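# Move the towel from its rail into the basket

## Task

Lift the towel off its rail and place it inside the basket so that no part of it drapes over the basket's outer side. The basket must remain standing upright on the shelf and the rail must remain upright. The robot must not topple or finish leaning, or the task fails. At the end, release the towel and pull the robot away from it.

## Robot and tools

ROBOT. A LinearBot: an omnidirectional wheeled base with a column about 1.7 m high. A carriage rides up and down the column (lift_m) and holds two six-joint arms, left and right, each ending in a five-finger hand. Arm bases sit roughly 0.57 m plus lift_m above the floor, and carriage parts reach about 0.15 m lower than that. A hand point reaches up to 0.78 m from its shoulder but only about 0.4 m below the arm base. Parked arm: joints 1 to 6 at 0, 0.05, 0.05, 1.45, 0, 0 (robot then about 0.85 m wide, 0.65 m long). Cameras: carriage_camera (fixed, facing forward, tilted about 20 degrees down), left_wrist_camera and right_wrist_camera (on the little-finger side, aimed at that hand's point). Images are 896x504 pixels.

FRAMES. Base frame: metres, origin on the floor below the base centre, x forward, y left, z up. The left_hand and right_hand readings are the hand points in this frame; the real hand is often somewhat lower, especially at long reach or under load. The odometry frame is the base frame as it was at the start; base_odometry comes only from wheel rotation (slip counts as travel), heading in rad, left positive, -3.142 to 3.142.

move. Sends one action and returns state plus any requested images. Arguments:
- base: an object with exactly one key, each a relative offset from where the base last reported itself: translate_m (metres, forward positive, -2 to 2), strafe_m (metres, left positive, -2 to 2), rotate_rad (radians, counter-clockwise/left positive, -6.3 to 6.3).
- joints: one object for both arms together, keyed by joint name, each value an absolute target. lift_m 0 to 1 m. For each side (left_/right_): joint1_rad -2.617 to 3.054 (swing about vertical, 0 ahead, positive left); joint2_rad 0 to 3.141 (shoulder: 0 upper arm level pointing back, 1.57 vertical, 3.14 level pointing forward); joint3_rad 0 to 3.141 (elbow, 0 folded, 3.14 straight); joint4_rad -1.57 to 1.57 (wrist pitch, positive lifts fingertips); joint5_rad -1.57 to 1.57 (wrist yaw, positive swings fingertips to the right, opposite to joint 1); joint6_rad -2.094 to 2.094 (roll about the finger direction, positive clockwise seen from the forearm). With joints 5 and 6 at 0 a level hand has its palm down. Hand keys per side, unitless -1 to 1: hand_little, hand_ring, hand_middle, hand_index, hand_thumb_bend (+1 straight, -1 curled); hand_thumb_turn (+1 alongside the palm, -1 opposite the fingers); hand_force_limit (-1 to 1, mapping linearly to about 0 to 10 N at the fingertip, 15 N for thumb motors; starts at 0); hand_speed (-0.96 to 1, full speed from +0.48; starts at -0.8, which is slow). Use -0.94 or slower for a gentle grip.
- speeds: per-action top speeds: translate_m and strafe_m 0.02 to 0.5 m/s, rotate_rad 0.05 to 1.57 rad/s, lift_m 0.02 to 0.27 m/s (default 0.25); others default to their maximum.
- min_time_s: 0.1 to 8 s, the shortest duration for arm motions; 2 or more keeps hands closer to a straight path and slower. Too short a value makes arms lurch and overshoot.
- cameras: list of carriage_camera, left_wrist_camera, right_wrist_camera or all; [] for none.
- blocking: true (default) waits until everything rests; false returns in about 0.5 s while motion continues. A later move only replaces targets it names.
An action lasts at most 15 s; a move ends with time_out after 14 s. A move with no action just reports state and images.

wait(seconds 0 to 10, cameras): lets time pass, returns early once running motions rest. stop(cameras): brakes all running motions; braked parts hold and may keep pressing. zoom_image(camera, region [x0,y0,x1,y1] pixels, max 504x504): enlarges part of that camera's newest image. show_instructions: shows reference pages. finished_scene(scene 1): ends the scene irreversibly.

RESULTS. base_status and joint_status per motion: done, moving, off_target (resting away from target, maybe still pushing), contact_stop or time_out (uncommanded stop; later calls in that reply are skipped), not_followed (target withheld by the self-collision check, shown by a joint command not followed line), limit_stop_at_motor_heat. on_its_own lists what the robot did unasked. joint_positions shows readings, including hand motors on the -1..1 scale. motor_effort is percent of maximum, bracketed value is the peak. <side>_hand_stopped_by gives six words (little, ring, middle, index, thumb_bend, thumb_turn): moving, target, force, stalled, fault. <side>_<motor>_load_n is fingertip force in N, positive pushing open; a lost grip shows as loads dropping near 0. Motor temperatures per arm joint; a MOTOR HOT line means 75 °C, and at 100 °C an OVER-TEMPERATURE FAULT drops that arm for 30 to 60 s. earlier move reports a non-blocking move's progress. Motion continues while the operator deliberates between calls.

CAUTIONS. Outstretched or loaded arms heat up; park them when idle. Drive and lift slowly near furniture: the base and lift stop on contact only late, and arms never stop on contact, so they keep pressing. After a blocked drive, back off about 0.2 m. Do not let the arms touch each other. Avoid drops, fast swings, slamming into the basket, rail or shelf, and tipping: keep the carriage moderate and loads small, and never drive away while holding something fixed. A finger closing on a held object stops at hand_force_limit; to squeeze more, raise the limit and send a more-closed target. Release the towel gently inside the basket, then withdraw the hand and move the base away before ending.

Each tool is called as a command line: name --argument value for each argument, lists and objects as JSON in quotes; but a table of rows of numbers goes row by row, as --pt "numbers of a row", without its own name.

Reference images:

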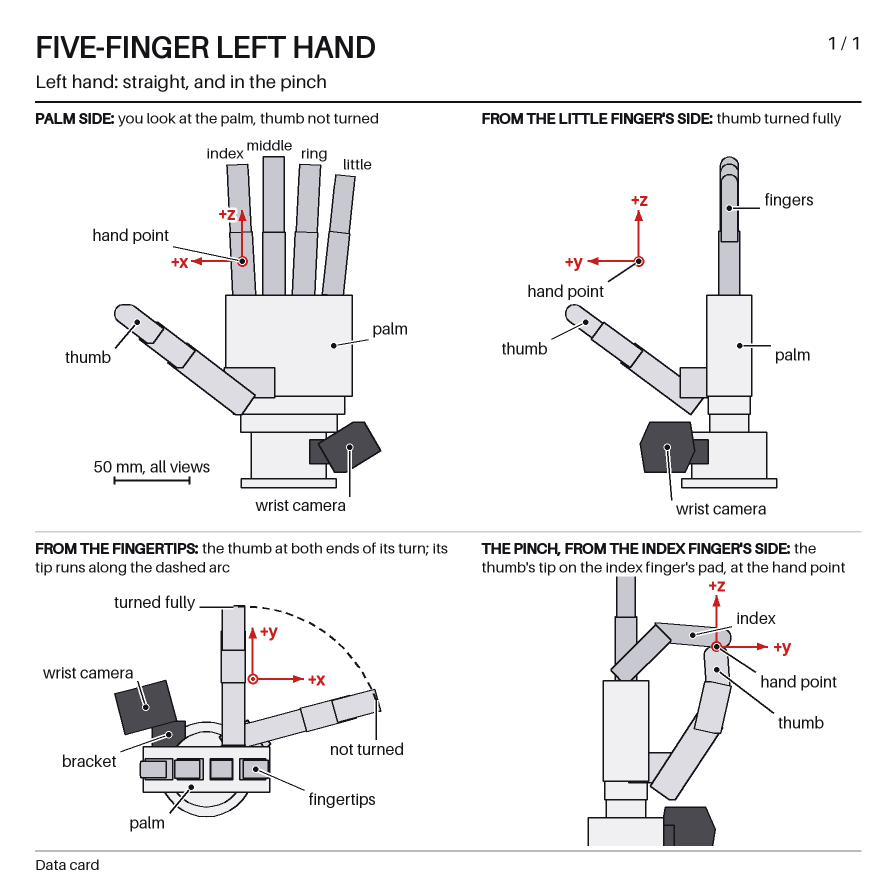

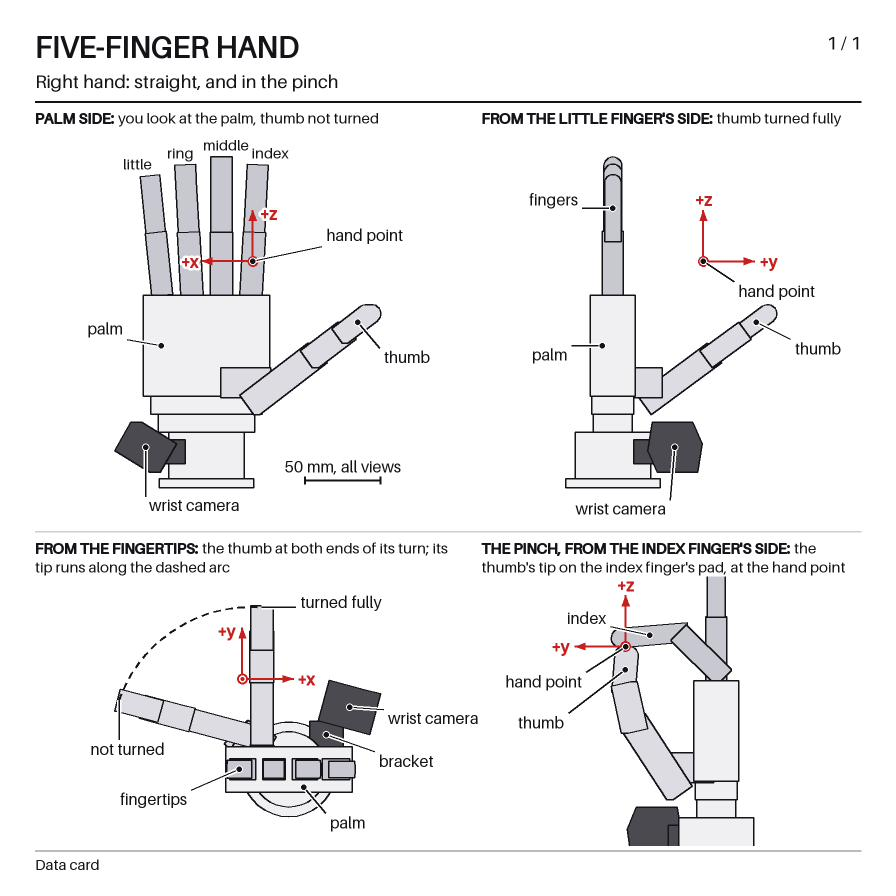

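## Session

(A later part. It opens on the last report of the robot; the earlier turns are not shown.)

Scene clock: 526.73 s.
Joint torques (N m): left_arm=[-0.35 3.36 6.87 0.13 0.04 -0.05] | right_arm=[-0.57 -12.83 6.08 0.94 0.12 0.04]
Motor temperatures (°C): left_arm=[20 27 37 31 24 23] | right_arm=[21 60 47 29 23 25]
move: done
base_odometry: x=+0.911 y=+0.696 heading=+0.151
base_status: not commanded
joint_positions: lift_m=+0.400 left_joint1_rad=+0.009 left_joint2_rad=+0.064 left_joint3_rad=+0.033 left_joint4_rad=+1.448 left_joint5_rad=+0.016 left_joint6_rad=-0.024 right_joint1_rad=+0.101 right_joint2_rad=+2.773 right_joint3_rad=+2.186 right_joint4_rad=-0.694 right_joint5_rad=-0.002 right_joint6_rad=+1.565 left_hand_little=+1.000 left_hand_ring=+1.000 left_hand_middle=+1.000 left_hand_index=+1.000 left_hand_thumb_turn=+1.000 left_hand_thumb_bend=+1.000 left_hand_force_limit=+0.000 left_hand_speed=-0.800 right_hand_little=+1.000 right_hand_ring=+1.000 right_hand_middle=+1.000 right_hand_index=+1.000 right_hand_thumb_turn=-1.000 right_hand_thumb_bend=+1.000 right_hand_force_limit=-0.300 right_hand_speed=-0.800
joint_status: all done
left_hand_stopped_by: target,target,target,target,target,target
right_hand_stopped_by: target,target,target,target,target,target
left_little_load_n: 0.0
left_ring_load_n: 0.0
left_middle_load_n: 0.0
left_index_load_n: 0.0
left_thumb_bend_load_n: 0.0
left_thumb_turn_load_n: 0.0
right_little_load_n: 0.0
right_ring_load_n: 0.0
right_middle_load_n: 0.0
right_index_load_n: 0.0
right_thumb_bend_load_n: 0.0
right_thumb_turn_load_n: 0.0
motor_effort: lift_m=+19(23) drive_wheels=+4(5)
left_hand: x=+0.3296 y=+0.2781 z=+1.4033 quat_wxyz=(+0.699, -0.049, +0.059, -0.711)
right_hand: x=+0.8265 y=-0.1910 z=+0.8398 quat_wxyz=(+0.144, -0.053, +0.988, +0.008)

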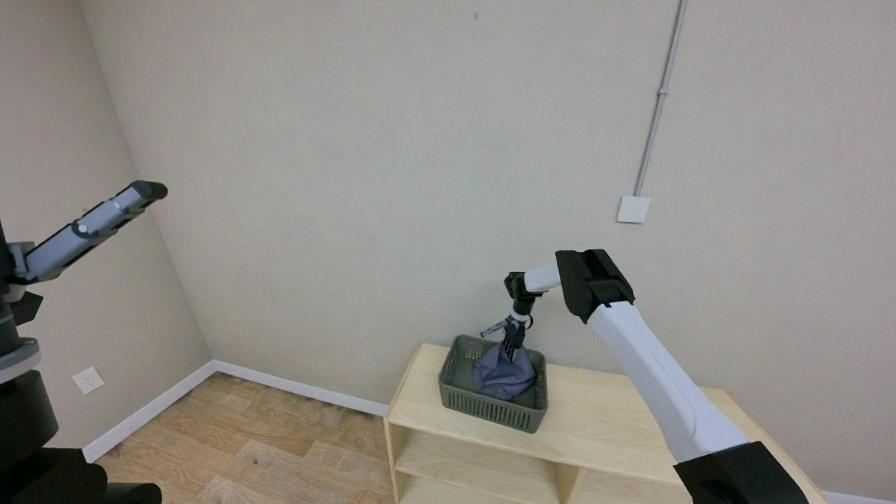

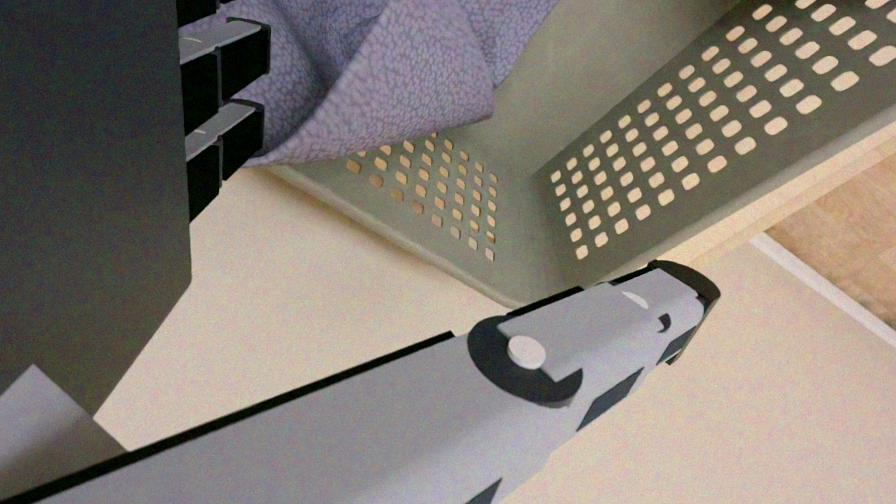

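zoom_image --camera "carriage_camera" --region '[460, 310, 560, 410]'

move --joints '{"lift_m": 0.48}' --speeds '{"lift_m": 0.04}' --cameras '["carriage_camera", "right_wrist_camera"]'

zoom_image --camera "carriage_camera" --region '[420, 280, 560, 420]'

Scaled by 5.040 from the camera's image (finer frame: 1280x720).

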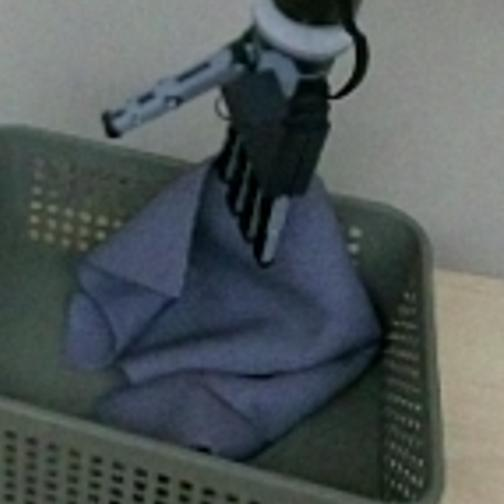

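Scene clock: 532.97 s.
Joint torques (N m): left_arm=[-0.35 3.66 6.93 0.13 0.03 -0.04] | right_arm=[-0.38 -12.63 5.83 0.95 0.14 0.05]
Motor temperatures (°C): left_arm=[20 27 37 30 24 23] | right_arm=[21 61 47 29 23 25]
move: done
base_odometry: x=+0.911 y=+0.696 heading=+0.151
base_status: not commanded
joint_positions: lift_m=+0.480 left_joint1_rad=+0.009 left_joint2_rad=+0.064 left_joint3_rad=+0.033 left_joint4_rad=+1.448 left_joint5_rad=+0.016 left_joint6_rad=-0.024 right_joint1_rad=+0.101 right_joint2_rad=+2.773 right_joint3_rad=+2.186 right_joint4_rad=-0.696 right_joint5_rad=-0.002 right_joint6_rad=+1.565 left_hand_little=+1.000 left_hand_ring=+1.000 left_hand_middle=+1.000 left_hand_index=+1.000 left_hand_thumb_turn=+1.000 left_hand_thumb_bend=+1.000 left_hand_force_limit=+0.000 left_hand_speed=-0.800 right_hand_little=+1.000 right_hand_ring=+1.000 right_hand_middle=+1.000 right_hand_index=+1.000 right_hand_thumb_turn=-1.000 right_hand_thumb_bend=+1.000 right_hand_force_limit=-0.300 right_hand_speed=-0.800
joint_status: all done
left_hand_stopped_by: target,target,target,target,target,target
right_hand_stopped_by: target,target,target,target,target,target
left_little_load_n: 0.0
left_ring_load_n: 0.0
left_middle_load_n: 0.0
left_index_load_n: 0.0
left_thumb_bend_load_n: -0.5
left_thumb_turn_load_n: 0.0
right_little_load_n: 0.0
right_ring_load_n: 0.0
right_middle_load_n: 0.0
right_index_load_n: 0.0
right_thumb_bend_load_n: -0.5
right_thumb_turn_load_n: 0.0
motor_effort: lift_m=+19(22) drive_wheels=+4(5)
left_hand: x=+0.3296 y=+0.2781 z=+1.4833 quat_wxyz=(+0.699, -0.049, +0.059, -0.711)
right_hand: x=+0.8259 y=-0.1911 z=+0.9196 quat_wxyz=(+0.143, -0.053, +0.988, +0.008)

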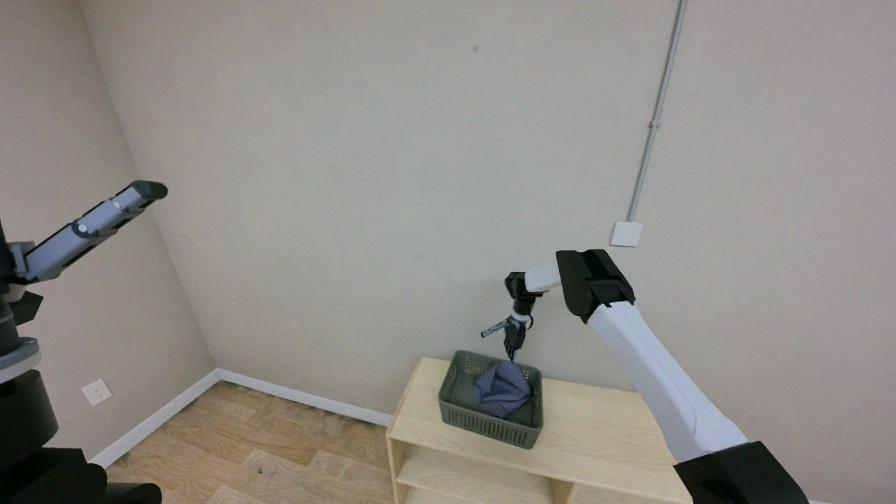

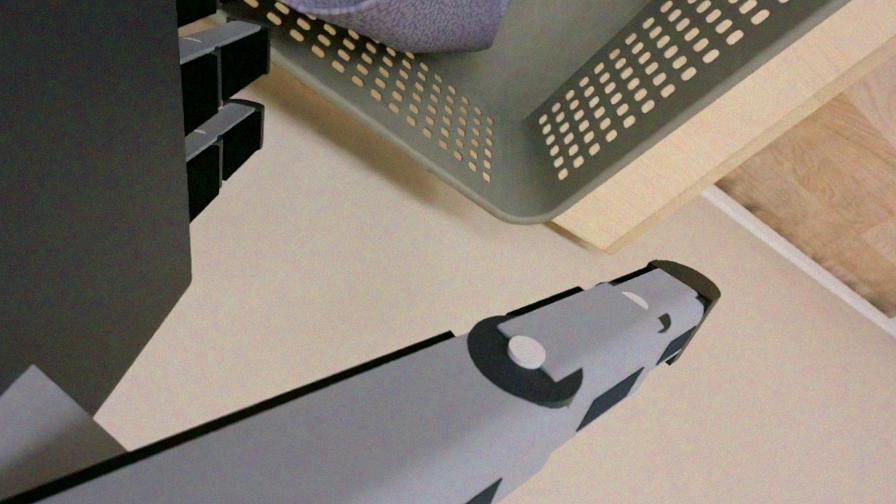

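Scaled by 3.600 from the camera's image (finer frame: 1280x720).

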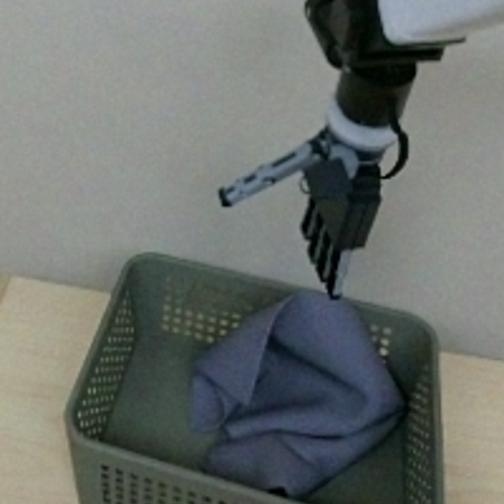

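move --joints '{"lift_m": 0.8}' --speeds '{"lift_m": 0.12}' --cameras '["carriage_camera", "right_wrist_camera"]'

zoom_image --camera "carriage_camera" --region '[420, 340, 560, 480]'

Scene clock: 542.33 s.
Joint torques (N m): left_arm=[-0.32 3.49 6.97 0.2 0.03 -0.05] | right_arm=[-0.38 -12.79 5.97 0.9 0.17 0.03]
Motor temperatures (°C): left_arm=[20 27 37 30 24 23] | right_arm=[21 61 47 29 23 25]
move: done
base_odometry: x=+0.911 y=+0.696 heading=+0.151
base_status: not commanded
joint_positions: lift_m=+0.800 left_joint1_rad=+0.009 left_joint2_rad=+0.064 left_joint3_rad=+0.033 left_joint4_rad=+1.448 left_joint5_rad=+0.016 left_joint6_rad=-0.024 right_joint1_rad=+0.101 right_joint2_rad=+2.774 right_joint3_rad=+2.186 right_joint4_rad=-0.697 right_joint5_rad=-0.002 right_joint6_rad=+1.565 left_hand_little=+1.000 left_hand_ring=+1.000 left_hand_middle=+1.000 left_hand_index=+1.000 left_hand_thumb_turn=+1.000 left_hand_thumb_bend=+1.000 left_hand_force_limit=+0.000 left_hand_speed=-0.800 right_hand_little=+1.000 right_hand_ring=+1.000 right_hand_middle=+1.000 right_hand_index=+1.000 right_hand_thumb_turn=-1.000 right_hand_thumb_bend=+1.000 right_hand_force_limit=-0.300 right_hand_speed=-0.800
joint_status: all done
left_hand_stopped_by: target,target,target,target,target,target
right_hand_stopped_by: target,target,target,target,target,target
left_little_load_n: 0.0
left_ring_load_n: 0.0
left_middle_load_n: 0.0
left_index_load_n: 0.0
left_thumb_bend_load_n: 0.0
left_thumb_turn_load_n: 0.0
right_little_load_n: 0.0
right_ring_load_n: 0.0
right_middle_load_n: 0.0
right_index_load_n: 0.0
right_thumb_bend_load_n: -0.5
right_thumb_turn_load_n: 0.0
motor_effort: lift_m=+18(23) drive_wheels=+4(5)
left_hand: x=+0.3296 y=+0.2781 z=+1.8034 quat_wxyz=(+0.699, -0.049, +0.059, -0.711)
right_hand: x=+0.8254 y=-0.1911 z=+1.2387 quat_wxyz=(+0.142, -0.053, +0.988, +0.008)

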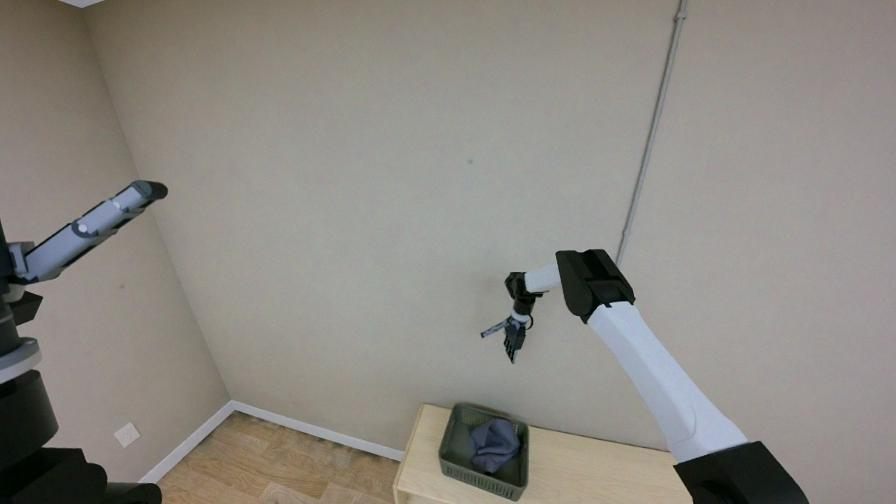

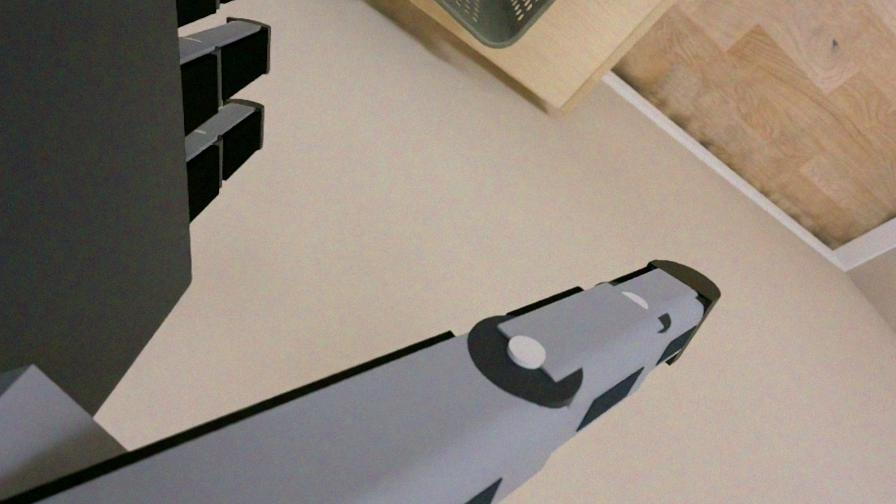

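Scaled by 3.600 from the camera's image (finer frame: 1280x720).

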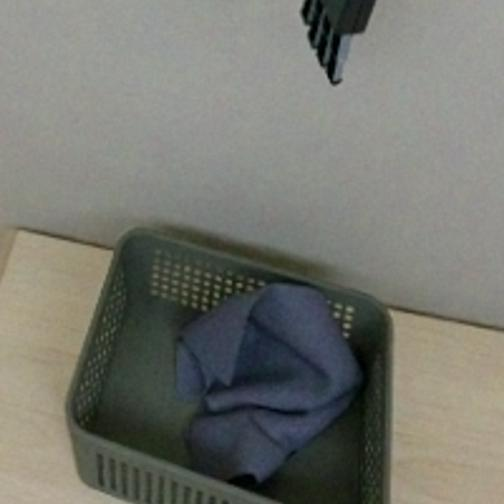

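move --base '{"translate_m": -0.2}' --speeds '{"translate_m": 0.15}' --cameras '["carriage_camera"]'

zoom_image --camera "carriage_camera" --region '[420, 340, 560, 480]'

Scene clock: 549.40 s.
Joint torques (N m): left_arm=[-0.35 3.52 6.93 0.18 0.03 -0.06] | right_arm=[-0.44 -12.74 5.97 0.99 0.1 0.04]
Motor temperatures (°C): left_arm=[20 27 37 30 24 23] | right_arm=[21 62 47 28 23 25]
move: done
base_odometry: x=+0.714 y=+0.666 heading=+0.151
base_status: done
joint_positions: lift_m=+0.800 left_joint1_rad=+0.009 left_joint2_rad=+0.064 left_joint3_rad=+0.033 left_joint4_rad=+1.448 left_joint5_rad=+0.016 left_joint6_rad=-0.024 right_joint1_rad=+0.101 right_joint2_rad=+2.774 right_joint3_rad=+2.186 right_joint4_rad=-0.697 right_joint5_rad=-0.002 right_joint6_rad=+1.565 left_hand_little=+1.000 left_hand_ring=+1.000 left_hand_middle=+1.000 left_hand_index=+1.000 left_hand_thumb_turn=+1.000 left_hand_thumb_bend=+1.000 left_hand_force_limit=+0.000 left_hand_speed=-0.800 right_hand_little=+1.000 right_hand_ring=+1.000 right_hand_middle=+1.000 right_hand_index=+1.000 right_hand_thumb_turn=-1.000 right_hand_thumb_bend=+1.000 right_hand_force_limit=-0.300 right_hand_speed=-0.800
joint_status: not commanded
left_hand_stopped_by: target,target,target,target,target,target
right_hand_stopped_by: target,target,target,target,target,target
left_little_load_n: 0.0
left_ring_load_n: 0.0
left_middle_load_n: 0.0
left_index_load_n: 0.0
left_thumb_bend_load_n: 0.0
left_thumb_turn_load_n: 0.0
right_little_load_n: 0.0
right_ring_load_n: 0.0
right_middle_load_n: 0.0
right_index_load_n: 0.0
right_thumb_bend_load_n: 0.0
right_thumb_turn_load_n: 0.0
motor_effort: lift_m=+18(19) drive_wheels=+2(10)
left_hand: x=+0.3298 y=+0.2781 z=+1.8033 quat_wxyz=(+0.699, -0.050, +0.059, -0.711)
right_hand: x=+0.8255 y=-0.1911 z=+1.2387 quat_wxyz=(+0.142, -0.053, +0.988, +0.008)

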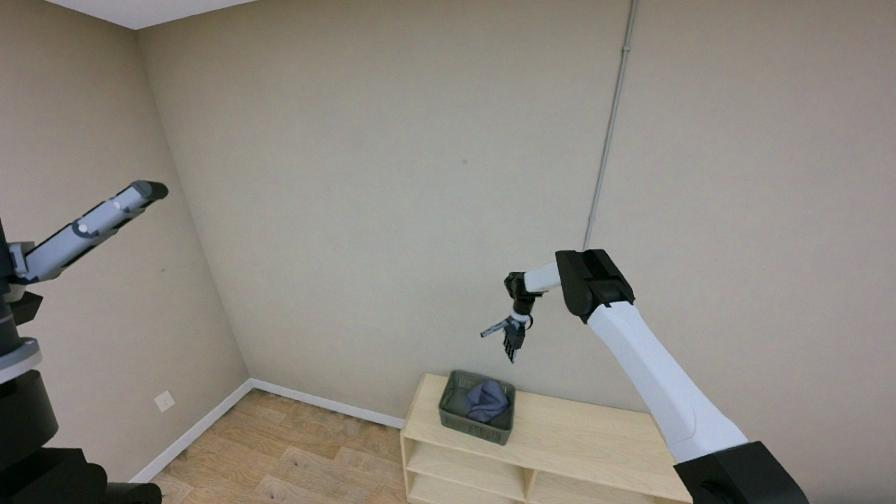

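Scaled by 3.600 from the camera's image (finer frame: 1280x720).

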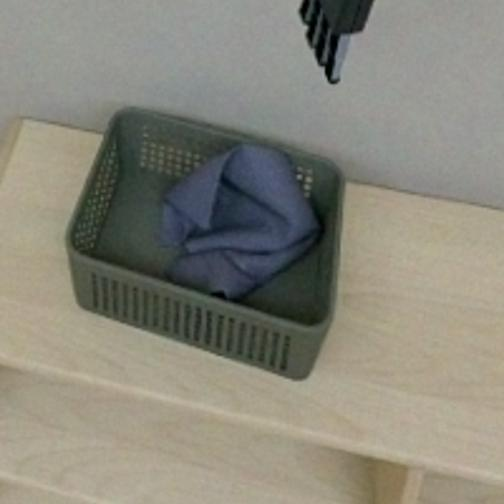

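finished_scene

The scene is finished: the task was done.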